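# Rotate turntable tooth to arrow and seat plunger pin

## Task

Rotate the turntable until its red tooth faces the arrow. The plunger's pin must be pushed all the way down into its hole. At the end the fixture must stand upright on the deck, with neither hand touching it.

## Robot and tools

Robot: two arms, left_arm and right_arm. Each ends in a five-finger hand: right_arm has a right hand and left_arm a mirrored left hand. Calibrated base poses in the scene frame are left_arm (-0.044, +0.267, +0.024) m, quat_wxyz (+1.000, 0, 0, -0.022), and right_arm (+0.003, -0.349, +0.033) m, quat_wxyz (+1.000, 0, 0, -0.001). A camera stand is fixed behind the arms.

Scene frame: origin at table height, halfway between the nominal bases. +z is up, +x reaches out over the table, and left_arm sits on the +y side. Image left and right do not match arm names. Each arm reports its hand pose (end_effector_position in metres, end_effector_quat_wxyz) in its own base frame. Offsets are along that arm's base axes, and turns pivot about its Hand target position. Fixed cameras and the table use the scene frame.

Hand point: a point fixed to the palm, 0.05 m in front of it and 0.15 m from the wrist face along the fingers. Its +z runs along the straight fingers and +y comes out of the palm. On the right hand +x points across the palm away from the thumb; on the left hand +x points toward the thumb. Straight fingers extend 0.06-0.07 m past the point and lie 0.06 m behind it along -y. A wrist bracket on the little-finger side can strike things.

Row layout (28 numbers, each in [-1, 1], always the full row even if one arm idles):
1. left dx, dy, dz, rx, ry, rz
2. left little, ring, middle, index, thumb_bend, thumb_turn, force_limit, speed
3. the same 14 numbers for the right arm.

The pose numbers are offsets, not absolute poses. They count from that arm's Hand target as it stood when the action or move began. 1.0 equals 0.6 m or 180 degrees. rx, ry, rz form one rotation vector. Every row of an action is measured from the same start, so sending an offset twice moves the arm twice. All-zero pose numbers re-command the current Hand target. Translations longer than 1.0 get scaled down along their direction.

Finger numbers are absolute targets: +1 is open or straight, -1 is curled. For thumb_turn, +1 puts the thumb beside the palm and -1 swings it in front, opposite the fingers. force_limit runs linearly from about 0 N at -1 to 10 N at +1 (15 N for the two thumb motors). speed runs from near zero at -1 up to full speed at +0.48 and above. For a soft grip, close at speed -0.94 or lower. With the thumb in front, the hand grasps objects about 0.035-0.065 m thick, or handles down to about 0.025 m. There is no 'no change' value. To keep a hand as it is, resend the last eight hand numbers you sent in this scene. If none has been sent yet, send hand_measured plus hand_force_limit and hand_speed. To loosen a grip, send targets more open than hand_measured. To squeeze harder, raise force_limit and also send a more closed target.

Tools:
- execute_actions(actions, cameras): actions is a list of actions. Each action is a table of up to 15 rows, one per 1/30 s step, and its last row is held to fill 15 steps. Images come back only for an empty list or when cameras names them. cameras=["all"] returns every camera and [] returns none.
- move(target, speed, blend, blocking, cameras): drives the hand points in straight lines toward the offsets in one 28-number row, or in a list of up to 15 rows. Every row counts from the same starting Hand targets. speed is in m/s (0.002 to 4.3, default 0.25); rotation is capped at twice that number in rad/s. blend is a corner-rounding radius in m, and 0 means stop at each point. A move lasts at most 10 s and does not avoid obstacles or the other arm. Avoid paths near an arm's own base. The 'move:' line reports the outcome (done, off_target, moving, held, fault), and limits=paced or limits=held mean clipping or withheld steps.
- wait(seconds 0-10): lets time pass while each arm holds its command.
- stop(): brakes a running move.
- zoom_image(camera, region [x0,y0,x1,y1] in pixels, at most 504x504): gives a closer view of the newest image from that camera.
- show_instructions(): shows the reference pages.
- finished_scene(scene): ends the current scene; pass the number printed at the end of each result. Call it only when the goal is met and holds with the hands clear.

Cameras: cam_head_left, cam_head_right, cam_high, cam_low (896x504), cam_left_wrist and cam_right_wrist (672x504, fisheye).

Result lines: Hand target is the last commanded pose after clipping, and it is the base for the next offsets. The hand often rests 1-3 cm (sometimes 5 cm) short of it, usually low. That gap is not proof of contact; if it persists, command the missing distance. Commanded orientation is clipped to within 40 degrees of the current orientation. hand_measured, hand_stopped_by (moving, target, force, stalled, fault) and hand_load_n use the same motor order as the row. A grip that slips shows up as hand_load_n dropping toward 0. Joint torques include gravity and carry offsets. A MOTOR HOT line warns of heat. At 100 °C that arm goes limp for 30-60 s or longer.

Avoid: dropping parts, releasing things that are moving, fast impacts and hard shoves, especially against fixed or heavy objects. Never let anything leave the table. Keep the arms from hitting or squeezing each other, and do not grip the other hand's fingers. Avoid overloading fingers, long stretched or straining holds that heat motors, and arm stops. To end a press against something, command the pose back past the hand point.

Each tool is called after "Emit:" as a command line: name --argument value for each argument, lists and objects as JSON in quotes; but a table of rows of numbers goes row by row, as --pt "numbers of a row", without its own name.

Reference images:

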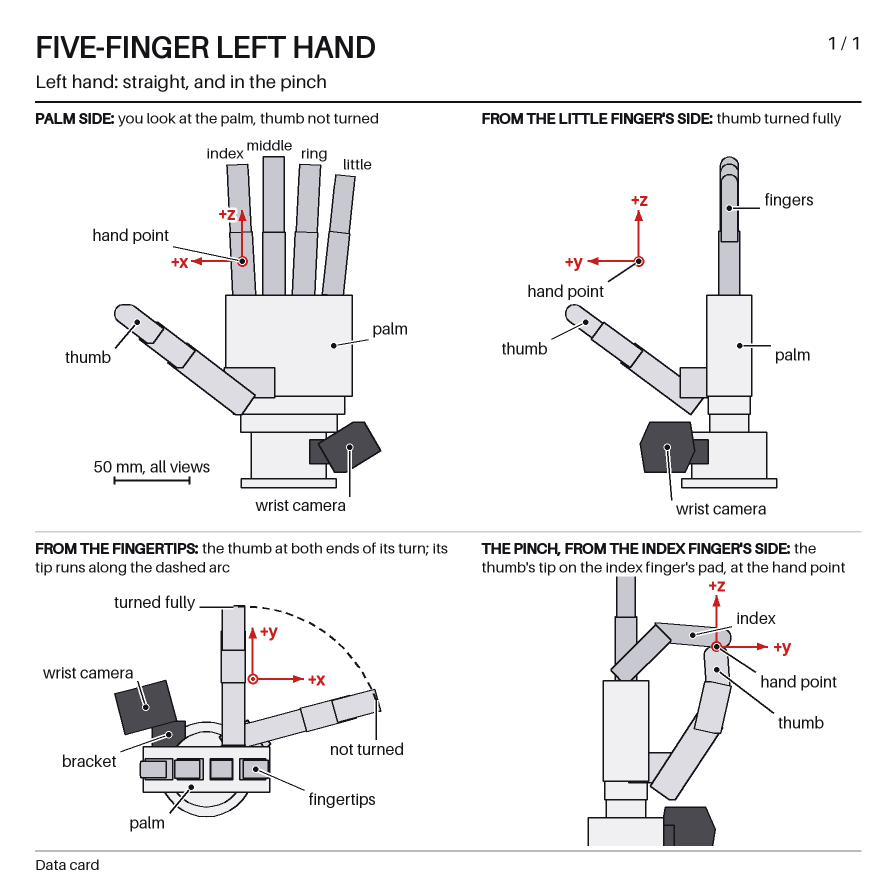

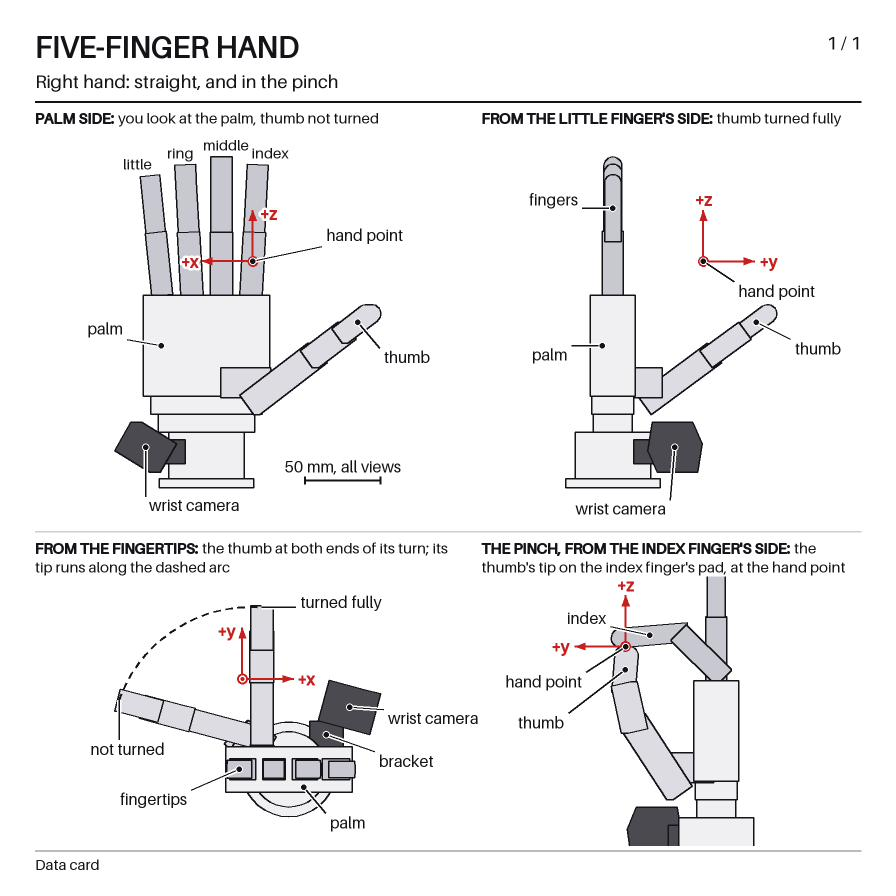

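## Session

Emit:
execute_actions --actions '[]'

Emit:
zoom_image --camera "cam_low" --region '[470, 170, 690, 370]'

Emit:
zoom_image --camera "cam_head_left" --region '[350, 250, 550, 400]'

Emit:
zoom_image --camera "cam_high" --region '[430, 220, 630, 340]'

Scene clock: 0.00 s.
left_arm: end_effector_position=(+0.2568, +0.2051, +0.1917) hand_measured=(+1.000, +1.000, +1.000, +1.000, +1.000, +1.000) hand_load_n=(+0.0, +0.0, +0.0, +0.0, +0.0, +0.0) hand_stopped_by=(target, target, target, target, target, target) hand_force_limit=0.00 hand_speed=-0.80 end_effector_quat_wxyz=(-0.061, -0.266, +0.865, +0.421) | right_arm: end_effector_position=(+0.1440, +0.3170, +0.1875) hand_measured=(+1.000, +1.000, +1.000, +1.000, +1.000, +1.000) hand_load_n=(+0.0, +0.0, +0.0, +0.0, +0.0, +0.0) hand_stopped_by=(target, target, target, target, target, target) hand_force_limit=0.00 hand_speed=-0.80 end_effector_quat_wxyz=(-0.013, +0.909, +0.416, -0.014)
Joint positions: left_arm=[0.149 1.487 1.026 -1.443 -0.828 0.976] | right_arm=[1.251 1.39 1.237 -1.419 -0.038 -1.178]
Joint velocities: within noise
Joint torques (N m): no reading
Motor temperatures (°C): left_arm=[24 24 34 25 26 27] | right_arm=[26 27 31 24 24 24]
Heat: left arm: hottest elbow 34 °C; right arm: hottest elbow 31 °C.
Hand target: left_arm +0.2623, +0.2060, +0.1959; -0.053, -0.269, +0.865, +0.419 | right_arm +0.1461, +0.3235, +0.1919; -0.018, +0.909, +0.416, -0.009
camera_calibration:
cam_left_wrist: T_world_to_cam=[[0.152845, -0.603744, -0.782389, 0.240381], [-0.641922, -0.662587, 0.385893, 0.226527], [-0.751381, 0.443251, -0.48883, 0.31333], [0, 0, 0, 1]] pos_world=[0.344103, 0.156338, 0.253821]
cam_right_wrist: T_world_to_cam=[[0.878609, -0.47451, -0.0537375, 0.0376534], [-0.381096, -0.764518, 0.519882, 0.197581], [-0.287772, -0.436294, -0.852546, 0.446881], [0, 0, 0, 1]] pos_world=[0.170815, 0.363893, 0.280292]

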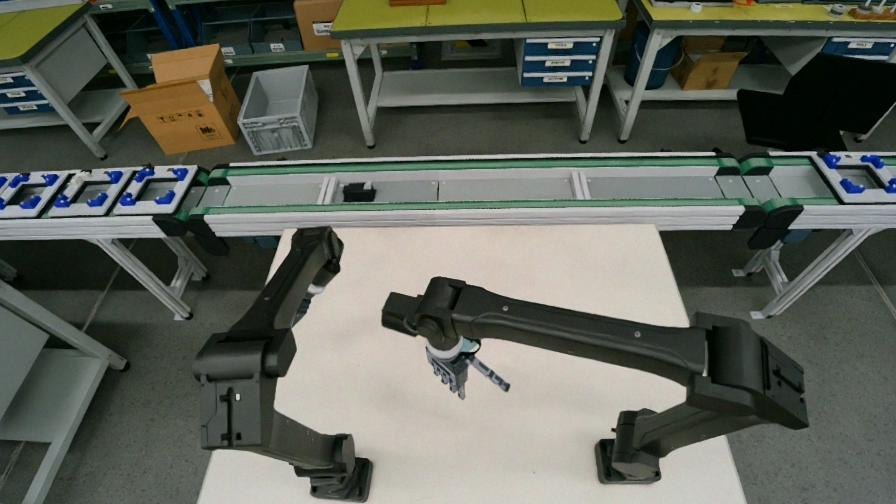

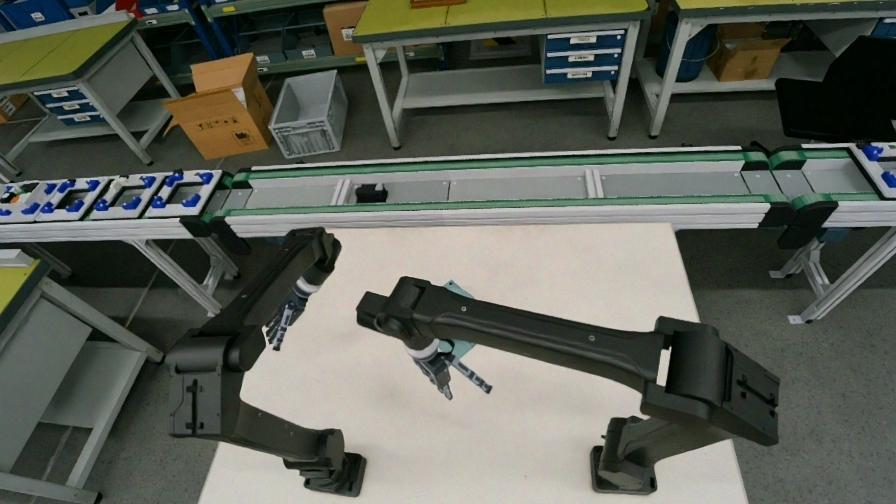

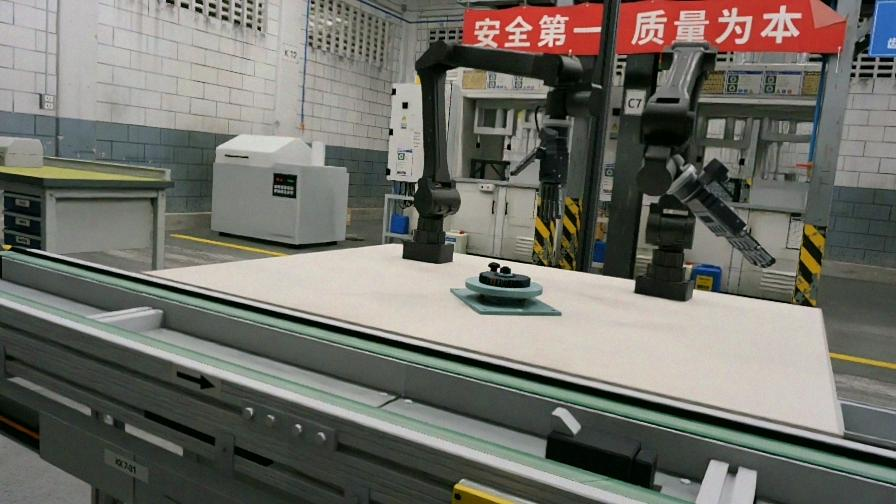

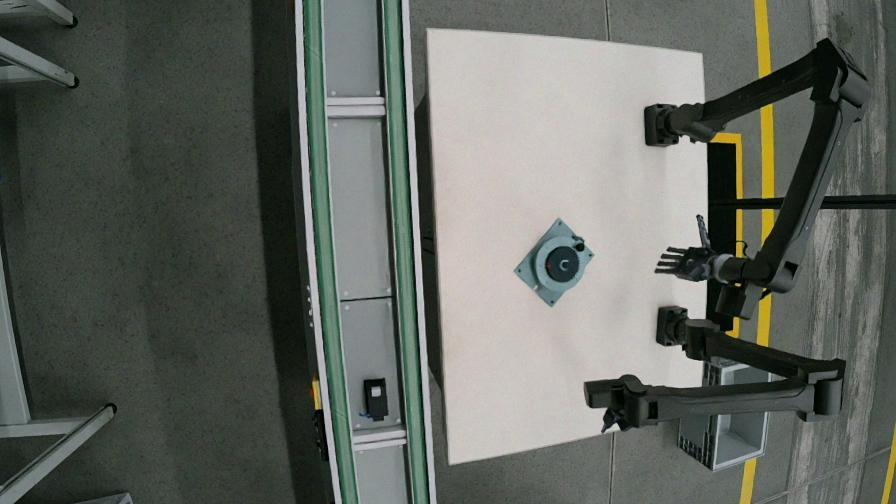

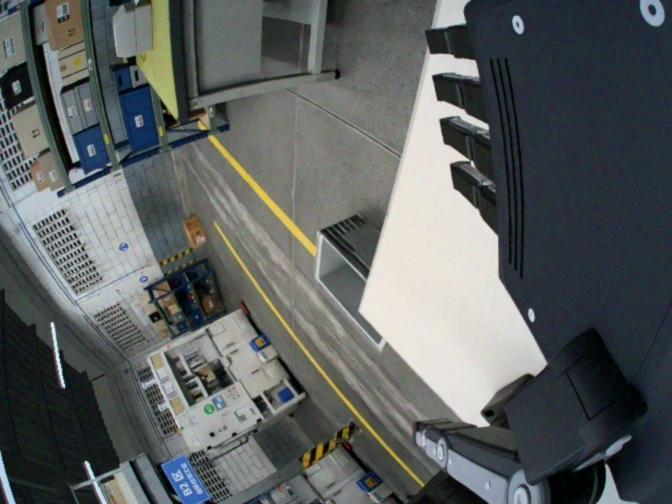

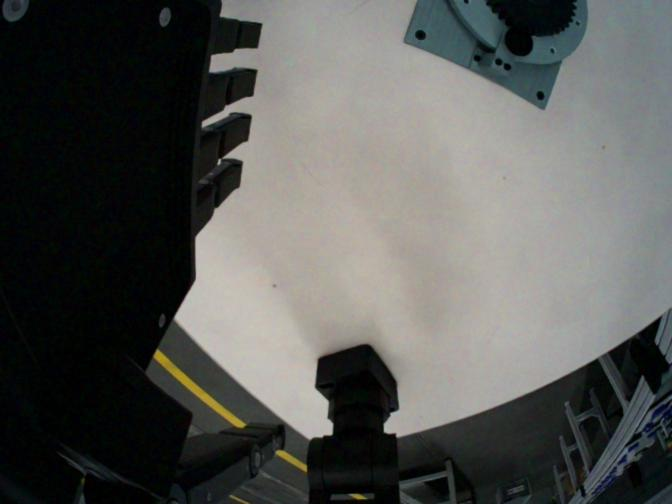

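Scaled by 2.291 from the camera's 896x504 image, which has a finer 1280x720 frame.

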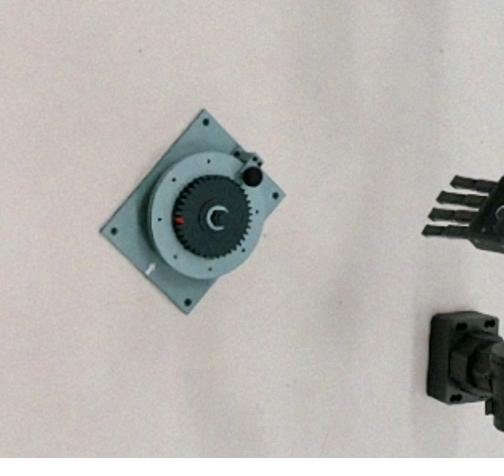

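Scaled by 2.520 from the camera's 896x504 image, which has a finer 1280x720 frame.

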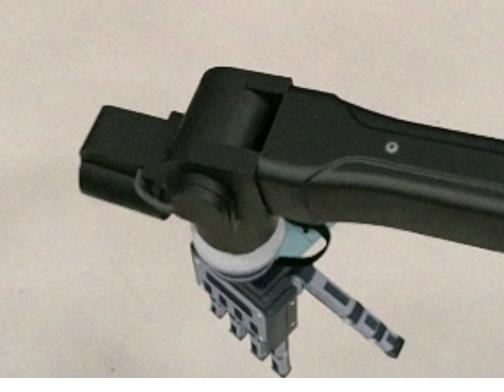

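Scaled by 2.520 from the camera's 896x504 image, which has a finer 1280x720 frame.

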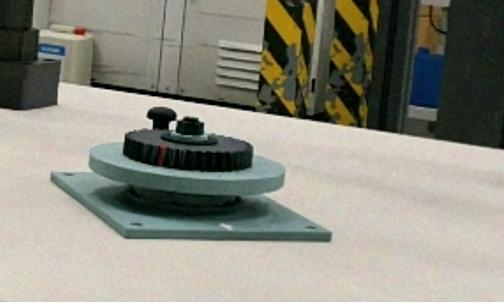

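Emit:
move --pt "0.0628 -0.26 0.04 -0.2469 -0.2 0.0162 1 1 1 0.25 0.4 -0.75 0.2 0.3 0.5658 0.0225 0.0167 -0.0593 0.0982 -0.2682 -1 -1 -1 1 1 -1 0 0.2" --pt "0.2095 -0.78 -0.1098 -0.4938 -0.4001 0.0323 1 1 1 0.25 0.4 -0.75 0.2 0.3 0.5658 0.0225 0.0167 -0.0593 0.0982 -0.2682 -1 -1 -1 1 1 -1 0 0.2" --speed 0.3 --blend '[0.0,0]' --cameras '["all"]'

Emit:
zoom_image --camera "cam_left_wrist" --region '[100, 50, 400, 400]'

Scene clock: 55.67 s.
left_arm: end_effector_position=(+0.3931, -0.2572, +0.1410) hand_measured=(+1.000, +1.000, +1.000, +0.250, +0.400, -0.750) hand_load_n=(+0.0, +0.0, +0.0, +0.0, +0.0, +0.0) hand_stopped_by=(target, target, target, target, target, target) hand_force_limit=0.20 hand_speed=0.30 end_effector_quat_wxyz=(+0.244, -0.368, +0.755, -0.485) | right_arm: end_effector_position=(+0.4768, +0.3295, +0.1980) hand_measured=(-1.000, -1.000, -1.000, +1.000, +1.000, -1.000) hand_load_n=(+0.0, +0.0, +0.0, +0.0, +0.0, -0.5) hand_stopped_by=(target, target, target, target, target, target) hand_force_limit=0.00 hand_speed=0.20 end_effector_quat_wxyz=(-0.070, +0.996, -0.003, -0.062)
Joint positions: left_arm=[-0.451 1.147 0.606 0.109 0.183 0.097] | right_arm=[0.598 2.08 2.183 -1.698 -0.186 -0.969]
Joint torques (N m): left_arm=[-2.96 -6.3 6.5 2.84 0.06 -0.15] | right_arm=[-0.32 -16.38 13.41 0.12 -0.16 0]
Motor temperatures (°C): left_arm=[24 25 40 25 27 27] | right_arm=[26 28 40 24 24 24]
Heat: left arm: hottest elbow 40 °C; right arm: hottest elbow 40 °C.
Hand target: left_arm +0.3879, -0.2620, +0.1300; +0.235, -0.370, +0.758, -0.483 | right_arm +0.4856, +0.3370, +0.2018; +0.000, +0.985, +0.000, -0.174
Off the commanded pose: left_arm 0.013 m, 1 deg | right_arm 0.012 m, 15 deg.
joint sent to its limit (right arm) — joint 4 (wrist pitch), lower limit. The joint targets are off in orientation, not in position.
move: off_target (left_arm, right_arm)
camera_calibration:
cam_left_wrist: T_world_to_cam=[[0.162365, -0.480824, 0.861653, -0.303171], [-0.943063, -0.332521, -0.00784962, 0.286068], [0.290292, -0.811318, -0.507438, -0.13368], [0, 0, 0, 1]] pos_world=[0.357811, -0.159105, 0.195639]
cam_right_wrist: T_world_to_cam=[[0.197383, -0.96394, -0.178491, 0.262549], [-0.76841, -0.265191, 0.582426, 0.336337], [-0.608758, 0.0221933, -0.793045, 0.547307], [0, 0, 0, 1]] pos_world=[0.5398, 0.330129, 0.285011]

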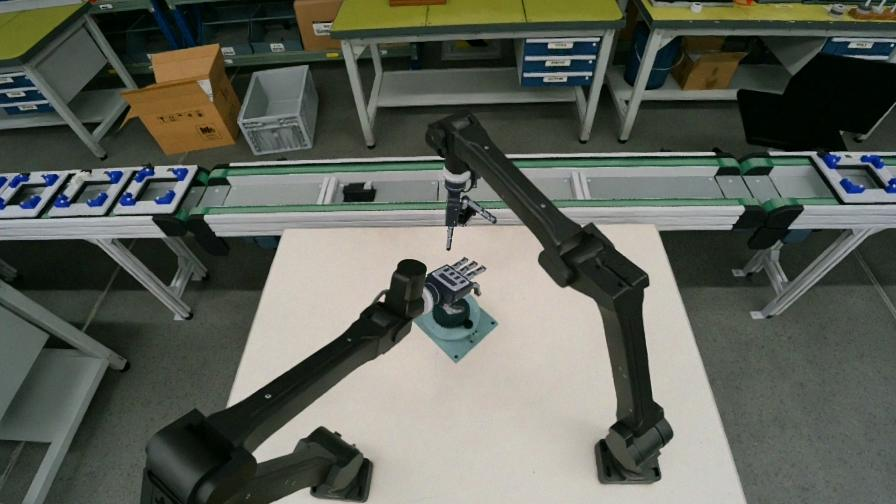

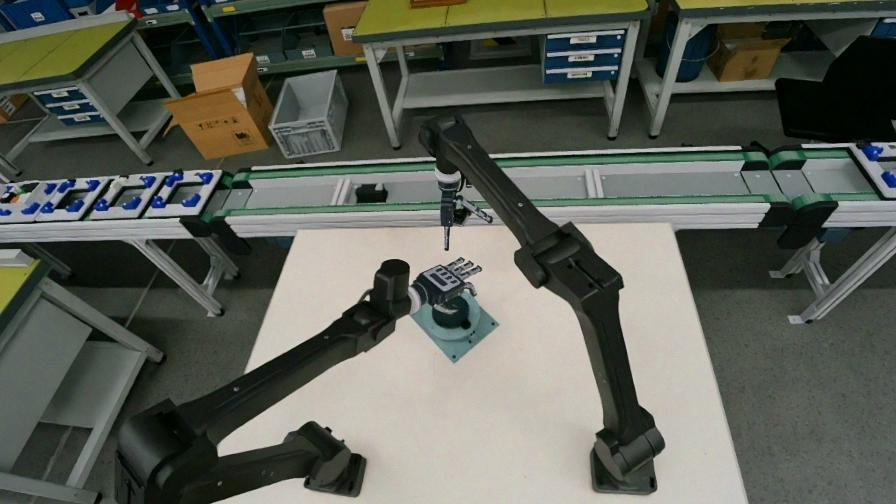

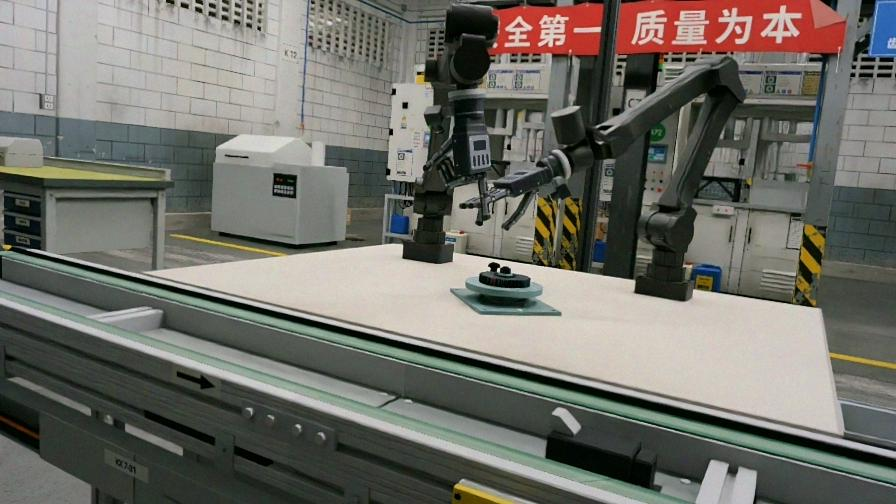

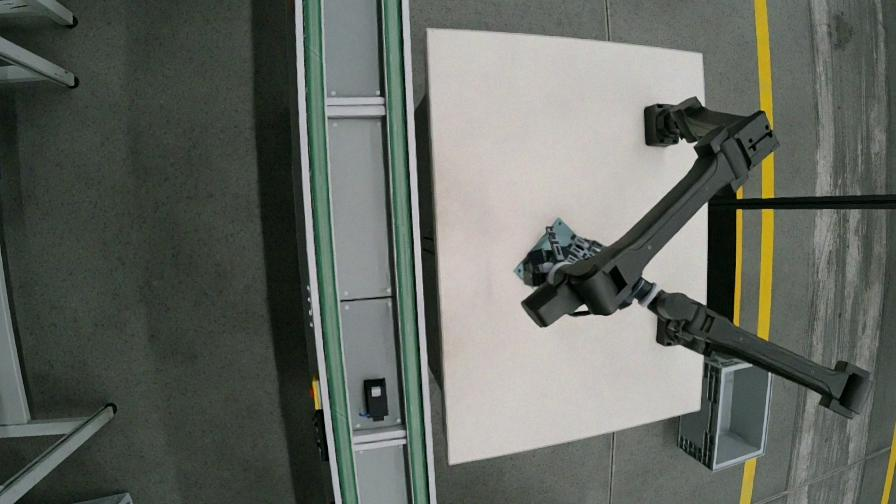

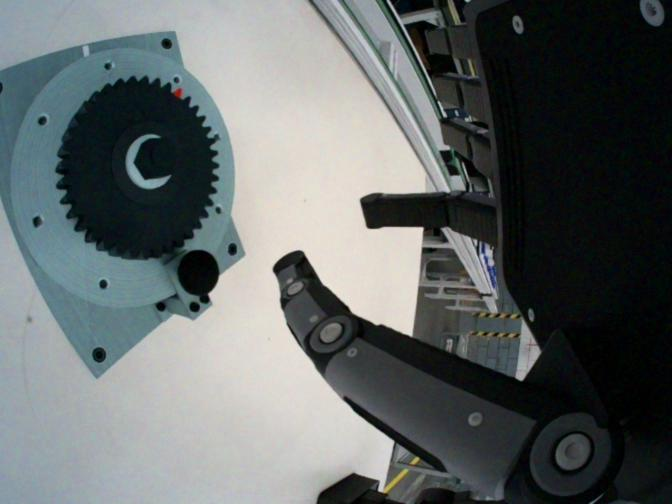

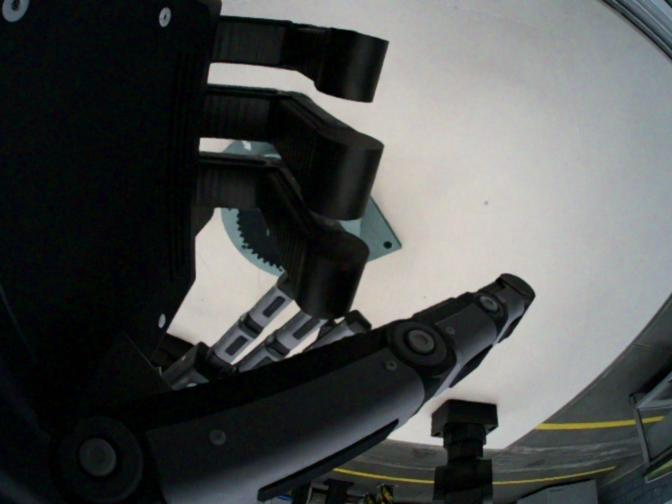

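Scaled by 1.440 from the camera's 672x504 image, which has a finer 960x720 frame.

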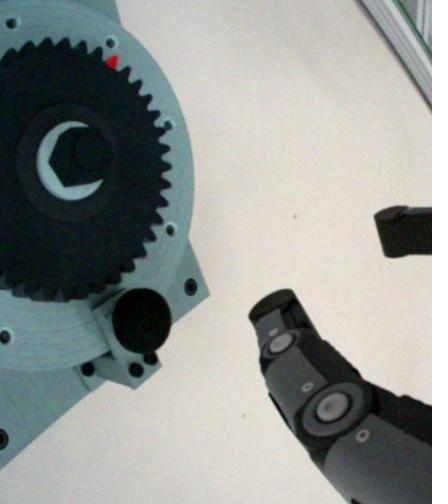

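Emit:
move --pt "-0.0132 -0.006 -0.06 0 0 0 1 1 1 0.25 0.4 -0.75 0.2 0.3 0 0 0 0 0 0 -1 -1 -1 1 1 -1 0 0.2" --pt "-0.0132 -0.006 -0.1592 0 0 0 1 1 1 0.25 0.4 -0.75 0.2 0.3 0 0 0 0 0 0 -1 -1 -1 1 1 -1 0 0.2" --speed 0.12 --blend '[0.005,0]' --cameras '["cam_left_wrist","cam_high"]'

Emit:
zoom_image --camera "cam_high" --region '[465, 240, 545, 300]'

Emit:
zoom_image --camera "cam_left_wrist" --region '[200, 120, 420, 320]'

Scene clock: 73.53 s.
left_arm: end_effector_position=(+0.3864, -0.2616, +0.0424) hand_measured=(+1.000, +1.000, +1.000, +0.250, +0.400, -0.750) hand_load_n=(+0.0, +0.0, +0.0, -0.5, +0.0, +0.0) hand_stopped_by=(target, target, target, target, target, target) hand_force_limit=0.20 hand_speed=0.30 end_effector_quat_wxyz=(+0.243, -0.369, +0.756, -0.484) | right_arm: end_effector_position=(+0.4768, +0.3295, +0.1980) hand_measured=(-1.000, -1.000, -1.000, +1.000, +1.000, -1.000) hand_load_n=(+0.0, +0.5, +0.0, +0.0, +0.0, +0.0) hand_stopped_by=(target, target, target, target, target, target) hand_force_limit=0.00 hand_speed=0.20 end_effector_quat_wxyz=(-0.070, +0.996, -0.003, -0.062)
Joint positions: left_arm=[-0.472 1.397 0.468 0.496 0.163 0.087] | right_arm=[0.598 2.08 2.183 -1.698 -0.186 -0.969]
Joint torques (N m): left_arm=[-2.96 -7.65 5.11 2.88 0.05 -0.16] | right_arm=[-0.32 -16.38 13.41 0.13 -0.16 0.01]
Motor temperatures (°C): left_arm=[24 25 39 25 27 27] | right_arm=[26 29 45 24 24 24]
Heat: left arm: hottest elbow 39 °C; right arm: hottest elbow 45 °C.
Hand target: left_arm +0.3800, -0.2656, +0.0344; +0.235, -0.370, +0.758, -0.483 | right_arm +0.4856, +0.3370, +0.2018; +0.000, +0.985, +0.000, -0.174
Off the commanded pose: left_arm 0.011 m, 1 deg | right_arm 0.012 m, 15 deg.
joint sent to its limit (right arm) — joint 4 (wrist pitch), lower limit. The joint targets are off in orientation, not in position.
move: off_target (left_arm, right_arm)
camera_calibration:
cam_left_wrist: T_world_to_cam=[[0.165898, -0.481792, 0.860439, -0.220802], [-0.942967, -0.332856, -0.00456846, 0.277204], [0.288603, -0.810607, -0.509534, -0.184301], [0, 0, 0, 1]] pos_world=[0.351215, -0.163507, 0.0973458]
Images, in order (width x height): cam_high 896x504, cam_left_wrist 672x504.

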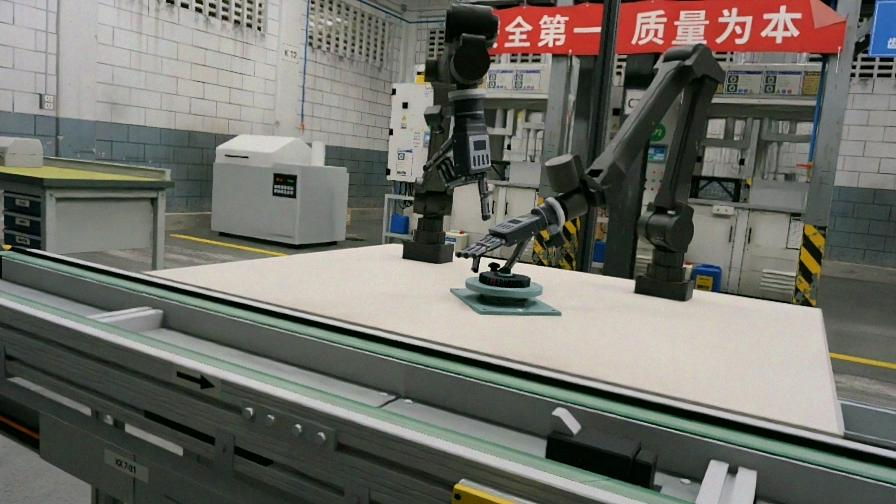

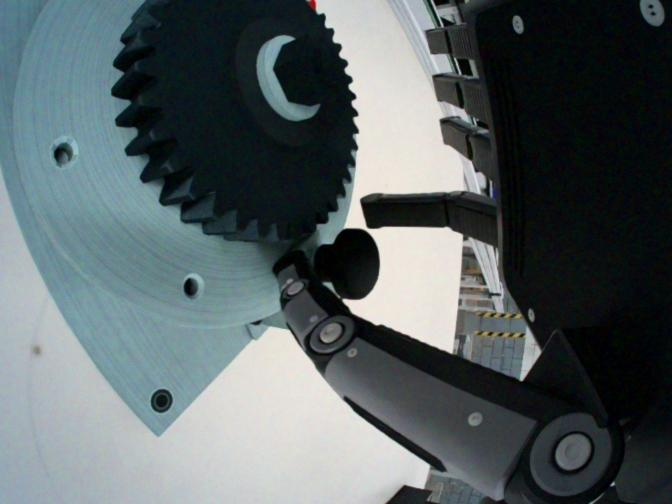

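Scaled by 6.300 from the camera's 896x504 image, which has a finer 1280x720 frame.

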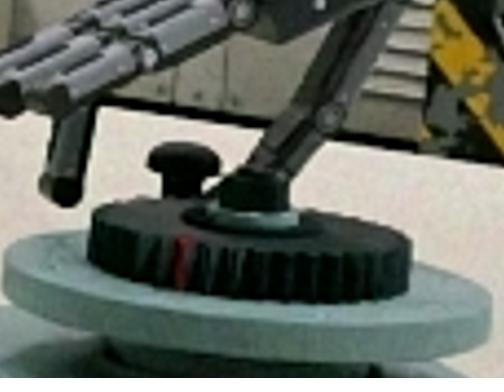

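Scaled by 2.291 from the camera's 672x504 image, which has a finer 960x720 frame.

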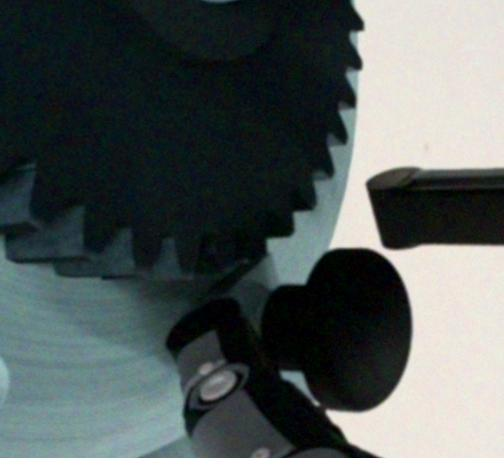

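Emit:
move --pt "0 0 -0.01 0 0 0 1 1 1 0.25 0.4 -0.75 0.2 0.3 0 0 0 0 0 0 -1 -1 -1 1 1 -1 0 0.2" --pt "0 0 -0.01 0 0 0 1 1 1 -0.35 0.02 -0.75 0.3 -0.75 0 0 0 0 0 0 -1 -1 -1 1 1 -1 0 0.2" --speed 0.08 --cameras '["cam_left_wrist","cam_high"]'

Emit:
zoom_image --camera "cam_left_wrist" --region '[200, 120, 420, 320]'

Emit:
zoom_image --camera "cam_high" --region '[465, 240, 545, 300]'

Scene clock: 86.23 s.
left_arm: end_effector_position=(+0.3819, -0.2604, +0.0364) hand_measured=(+1.000, +1.000, +1.000, -0.070, +0.208, -0.750) hand_load_n=(+0.0, +0.0, +0.0, +7.0, +10.5, +0.0) hand_stopped_by=(target, target, target, force, force, target) hand_force_limit=0.30 hand_speed=-0.75 end_effector_quat_wxyz=(+0.240, -0.370, +0.755, -0.485) | right_arm: end_effector_position=(+0.4768, +0.3295, +0.1980) hand_measured=(-1.000, -1.000, -1.000, +1.000, +1.000, -1.000) hand_load_n=(+0.5, +0.0, +0.0, +0.0, +0.0, +0.0) hand_stopped_by=(target, target, target, target, target, target) hand_force_limit=0.00 hand_speed=0.20 end_effector_quat_wxyz=(-0.070, +0.996, -0.003, -0.062)
Joint positions: left_arm=[-0.473 1.408 0.452 0.522 0.166 0.082] | right_arm=[0.598 2.08 2.183 -1.698 -0.186 -0.969]
Joint torques (N m): left_arm=[-2.9 -6.65 5.75 2.84 -0.09 -0.11] | right_arm=[-0.32 -16.38 13.39 0.12 -0.16 0.01]
Heat: left arm: hottest elbow 38 °C; right arm: hottest elbow 48 °C.
Hand target: left_arm +0.3800, -0.2657, +0.0286; +0.235, -0.370, +0.758, -0.483 | right_arm +0.4856, +0.3370, +0.2018; +0.000, +0.985, +0.000, -0.174
Off the commanded pose: left_arm 0.010 m, 1 deg | right_arm 0.012 m, 15 deg.
joint sent to its limit (right arm) — joint 4 (wrist pitch), lower limit. The joint targets are off in orientation, not in position.
move: off_target (right_arm); target 2's new numbers were sent with left_arm's hand 0.016 m and 1 deg from that target
camera_calibration:
cam_left_wrist: T_world_to_cam=[[0.168415, -0.478332, 0.861879, -0.214472], [-0.943251, -0.332081, 0.0000141304, 0.273588], [0.286207, -0.81297, -0.507114, -0.184959], [0, 0, 0, 1]] pos_world=[0.347118, -0.162102, 0.0910491]
Images, in order (width x height): cam_high 896x504, cam_left_wrist 672x504.

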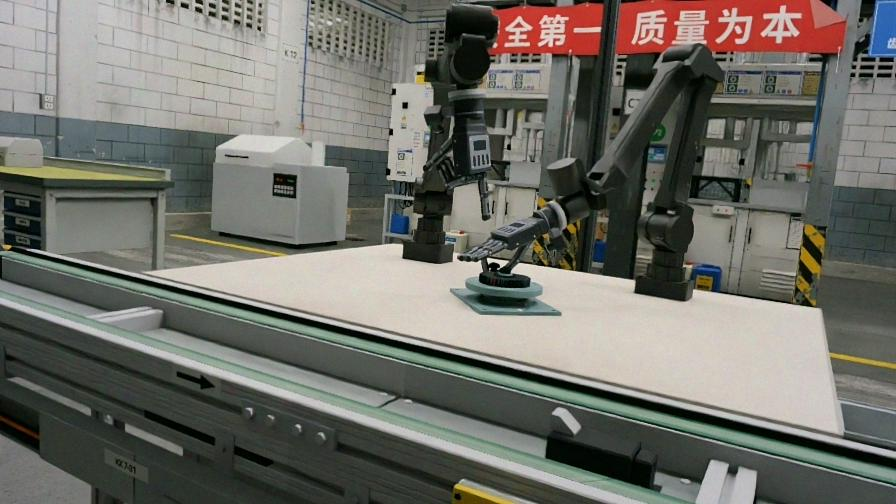

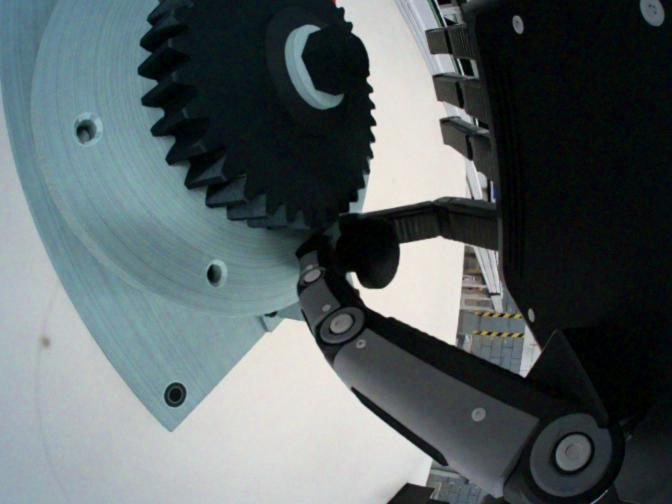

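Scaled by 2.291 from the camera's 672x504 image, which has a finer 960x720 frame.

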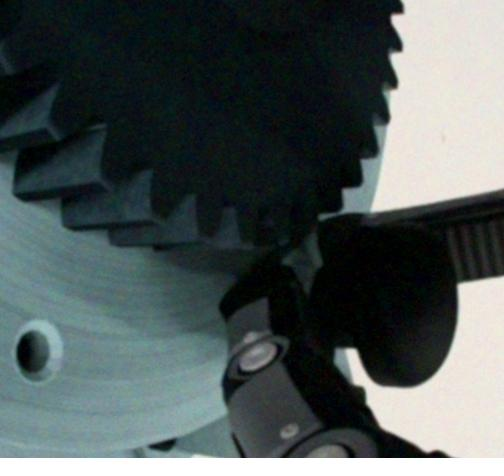

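Scaled by 6.300 from the camera's 896x504 image, which has a finer 1280x720 frame.

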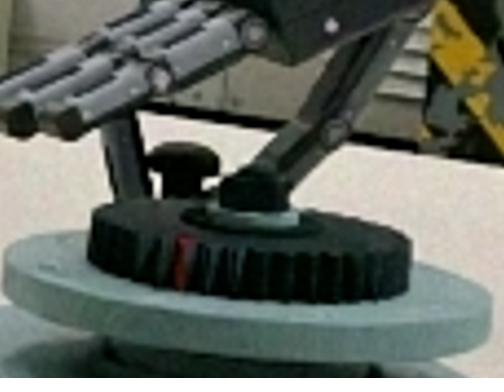

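Emit:
move --pt "0.053 -0.040 0.187 0 0 0 1 1 1 -0.35 0.02 -0.75 0.3 -0.75 -0.0608 -0.0117 -0.1197 0 0 0 -1 -1 -1 1 1 -1 0 0.2" --speed 0.05 --cameras '["cam_left_wrist","cam_high","cam_head_left"]'

Emit:
zoom_image --camera "cam_high" --region '[440, 200, 580, 320]'

Emit:
zoom_image --camera "cam_head_left" --region '[400, 240, 520, 380]'

Emit:
zoom_image --camera "cam_high" --region '[480, 250, 530, 285]'

Scene clock: 110.30 s.
left_arm: end_effector_position=(+0.3700, -0.2538, +0.0493) hand_measured=(+1.000, +1.000, +1.000, -0.068, +0.208, -0.750) hand_load_n=(+0.0, +0.0, +0.0, +10.5, +10.0, -1.5) hand_stopped_by=(target, target, target, force, force, target) hand_force_limit=0.30 hand_speed=-0.75 end_effector_quat_wxyz=(+0.197, -0.401, +0.797, -0.406) | right_arm: end_effector_position=(+0.4568, +0.3284, +0.1460) hand_measured=(-1.000, -1.000, -1.000, +1.000, +1.000, -1.000) hand_load_n=(+0.0, +0.0, +0.5, +0.0, -0.5, +0.0) hand_stopped_by=(target, target, target, target, target, target) hand_force_limit=0.00 hand_speed=0.20 end_effector_quat_wxyz=(-0.036, +0.992, -0.002, -0.119)
Joint positions: left_arm=[-0.486 1.31 0.572 0.097 0.134 0.085] | right_arm=[0.613 2.133 2.106 -1.698 -0.196 -0.969]
Joint torques (N m): left_arm=[-3.25 -16.67 13.33 2.59 0.86 -0.21] | right_arm=[0.32 -16.67 8.2 -0.2 -0.17 -0.03]
Motor temperatures (°C): left_arm=[24 25 38 25 27 27] | right_arm=[26 31 50 24 24 24]
Heat: left arm: hottest elbow 38 °C; right arm: hottest elbow 50 °C.
Hand target: left_arm +0.4118, -0.2897, +0.1409; +0.235, -0.370, +0.758, -0.483 | right_arm +0.4492, +0.3300, +0.1302; +0.000, +0.985, +0.000, -0.174
Off the commanded pose: left_arm 0.107 m, 11 deg | right_arm 0.018 m, 8 deg.
joint sent to its limit (right arm) — joint 4 (wrist pitch), lower limit. The joint targets are off in orientation, not in position.
move: off_target (left_arm, right_arm)
camera_calibration:
cam_left_wrist: T_world_to_cam=[[0.317686, -0.56619, 0.760595, -0.292993], [-0.927673, -0.351582, 0.125752, 0.247599], [0.196212, -0.745533, -0.636931, -0.112815], [0, 0, 0, 1]] pos_world=[0.344906, -0.162945, 0.119858]
Images, in order (width x height): cam_head_left 896x504, cam_high 896x504, cam_left_wrist 672x504.

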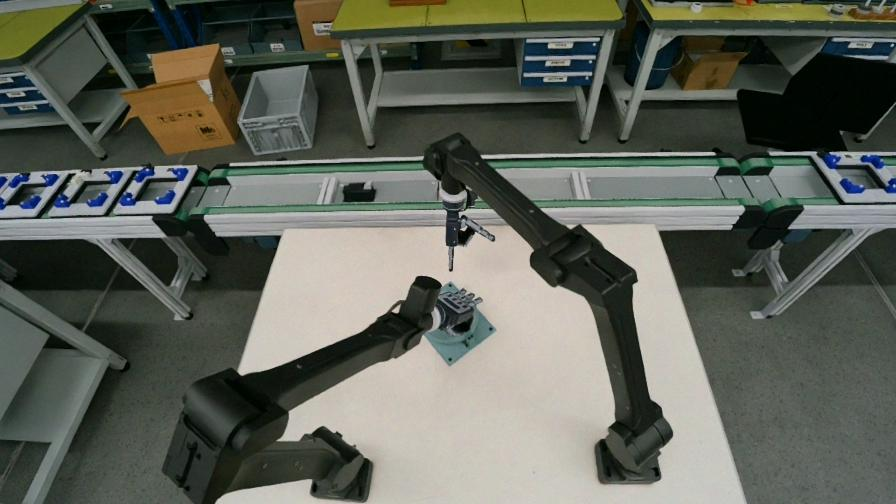

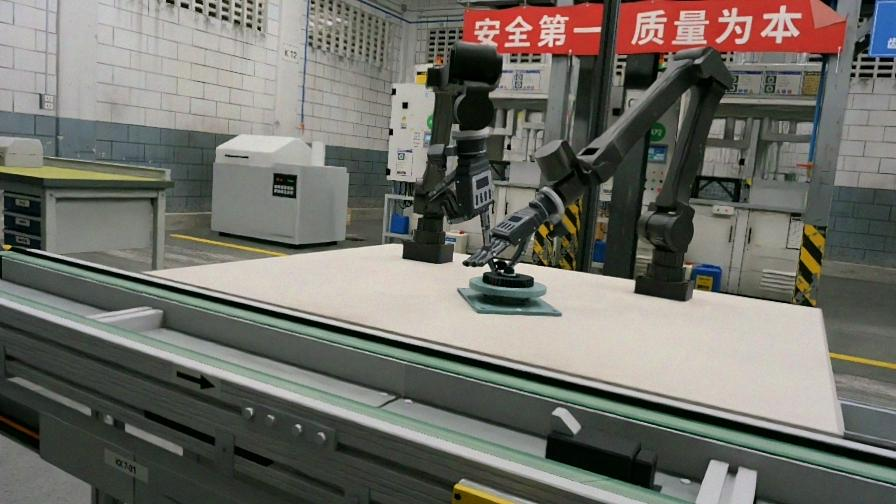

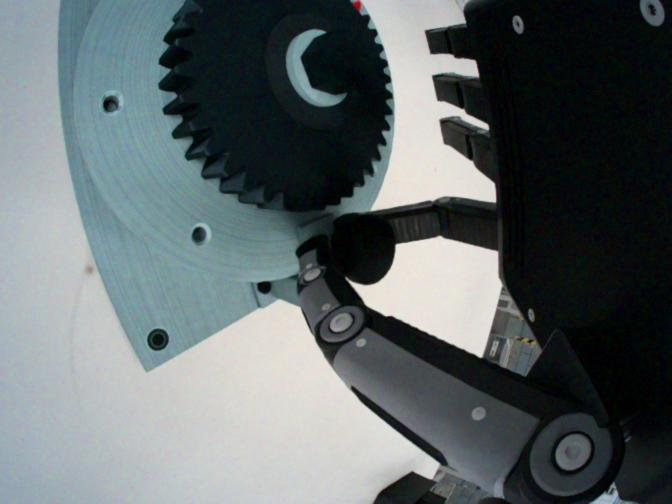

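Scaled by 3.600 from the camera's 896x504 image, which has a finer 1280x720 frame.

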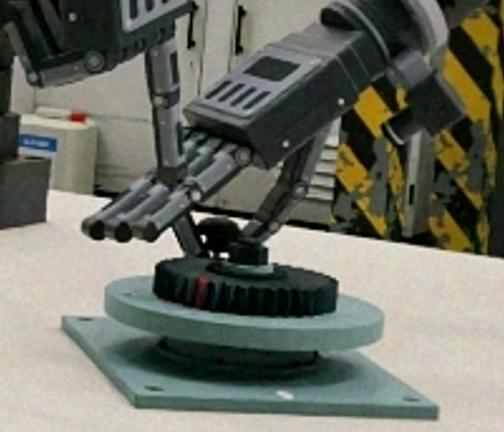

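Scaled by 3.600 from the camera's 896x504 image, which has a finer 1280x720 frame.

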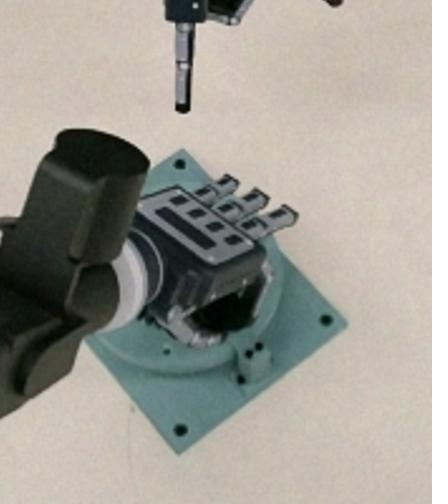

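Scaled by 10.080 from the camera's 896x504 image, which has a finer 1280x720 frame.

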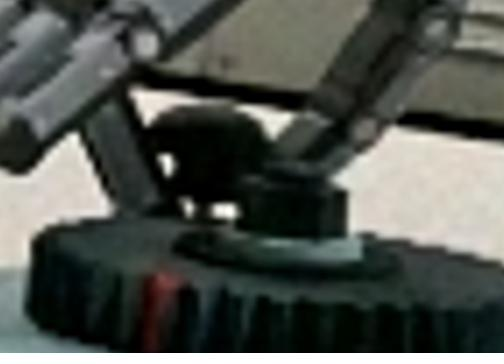

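Emit:
move --pt "0 0 0 0 0 0 1 1 1 -0.35 0.02 -0.75 0.3 -0.75 0.0032 -0.005 -0.0962 0 0 0 -1 -1 -1 1 1 -1 0 0.2" --pt "0 0 0 0 0 0 1 1 1 -0.35 0.02 -0.75 0.3 -0.75 -0.0393 -0.009 -0.0962 0 0 0 -1 -1 -1 1 1 -1 0 0.2" --pt "0 0 0 0 0 0 1 1 1 -0.35 0.02 -0.75 0.3 -0.75 -0.0427 0.0152 -0.0962 0 0 0 -1 -1 -1 1 1 -1 0 0.2" --pt "0 0 0 0 0 0 1 1 1 -0.35 0.02 -0.75 0.3 -0.75 -0.0507 0.0372 -0.0962 0 0 0 -1 -1 -1 1 1 -1 0 0.2" --pt "0 0 0 0 0 0 1 1 1 -0.35 0.02 -0.75 0.3 -0.75 -0.063 0.0568 -0.0962 0 0 0 -1 -1 -1 1 1 -1 0 0.2" --speed '[0.12,0.06,0.06,0.06,0.06]' --blend '[0,0.003,0.008,0.008,0]' --cameras '["cam_high","cam_left_wrist"]'

Emit:
zoom_image --camera "cam_high" --region '[440, 200, 580, 320]'

Scene clock: 139.33 s.
left_arm: end_effector_position=(+0.3689, -0.2532, +0.0495) hand_measured=(+1.000, +1.000, +1.000, -0.068, +0.208, -0.750) hand_load_n=(+0.0, +0.0, +0.0, +9.5, +11.0, -1.5) hand_stopped_by=(target, target, target, force, force, target) hand_force_limit=0.30 hand_speed=-0.75 end_effector_quat_wxyz=(+0.196, -0.402, +0.798, -0.405) | right_arm: end_effector_position=(+0.4221, +0.3415, +0.0791) hand_measured=(-1.000, -1.000, -1.000, +1.000, +1.000, -1.000) hand_load_n=(+0.0, +0.0, +0.0, -1.5, +0.0, +0.0) hand_stopped_by=(target, target, target, target, target, target) hand_force_limit=0.00 hand_speed=0.20 end_effector_quat_wxyz=(+0.001, +0.986, -0.009, -0.165)
Joint positions: left_arm=[-0.486 1.306 0.572 0.09 0.134 0.086] | right_arm=[0.661 2.193 1.996 -1.638 -0.202 -0.917]
Joint torques (N m): left_arm=[-3.19 -16.56 13.31 2.81 0.87 -0.24] | right_arm=[2.26 -16.67 10.96 -0.36 -0.92 0.04]
Motor temperatures (°C): left_arm=[24 26 53 25 27 27] | right_arm=[26 32 45 24 24 24]
Heat: left arm: hottest elbow 53 °C; right arm: hottest elbow 45 °C.
Hand target: left_arm +0.4118, -0.2897, +0.1407; +0.235, -0.370, +0.758, -0.483 | right_arm +0.4114, +0.3640, +0.0724; +0.000, +0.985, +0.000, -0.174
Off the commanded pose: left_arm 0.107 m, 12 deg | right_arm 0.026 m, 2 deg.
move: off_target (left_arm, right_arm); blend cut to 0.007 m at target 3, 0.0069 m at target 4
camera_calibration:
cam_left_wrist: T_world_to_cam=[[0.31974, -0.568092, 0.758312, -0.293508], [-0.927448, -0.351447, 0.127768, 0.246687], [0.193923, -0.744148, -0.639248, -0.110738], [0, 0, 0, 1]] pos_world=[0.34411, -0.162448, 0.120263]
Images, in order (width x height): cam_high 896x504, cam_left_wrist 672x504.

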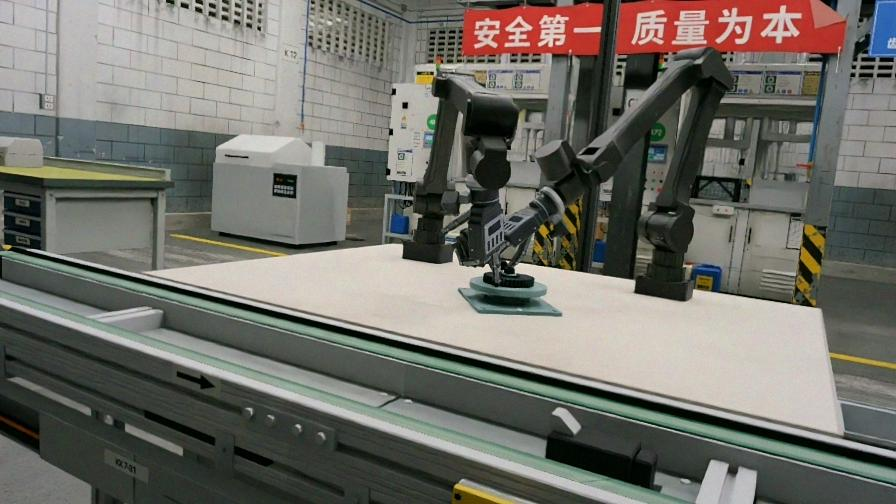

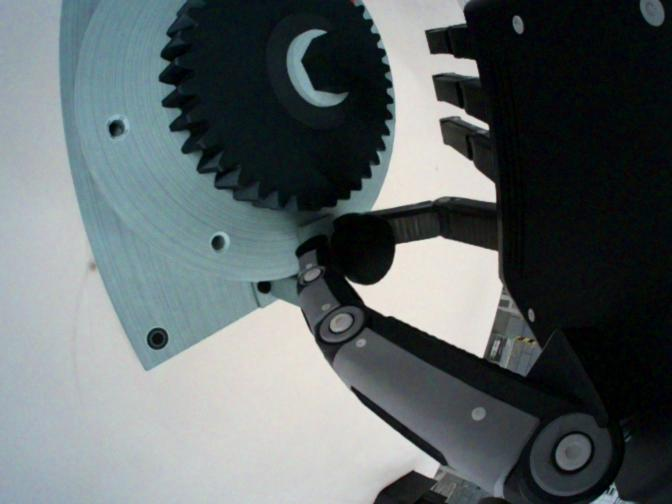

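Scaled by 3.600 from the camera's 896x504 image, which has a finer 1280x720 frame.

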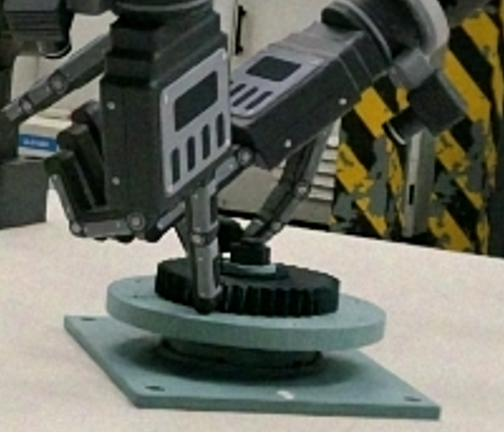

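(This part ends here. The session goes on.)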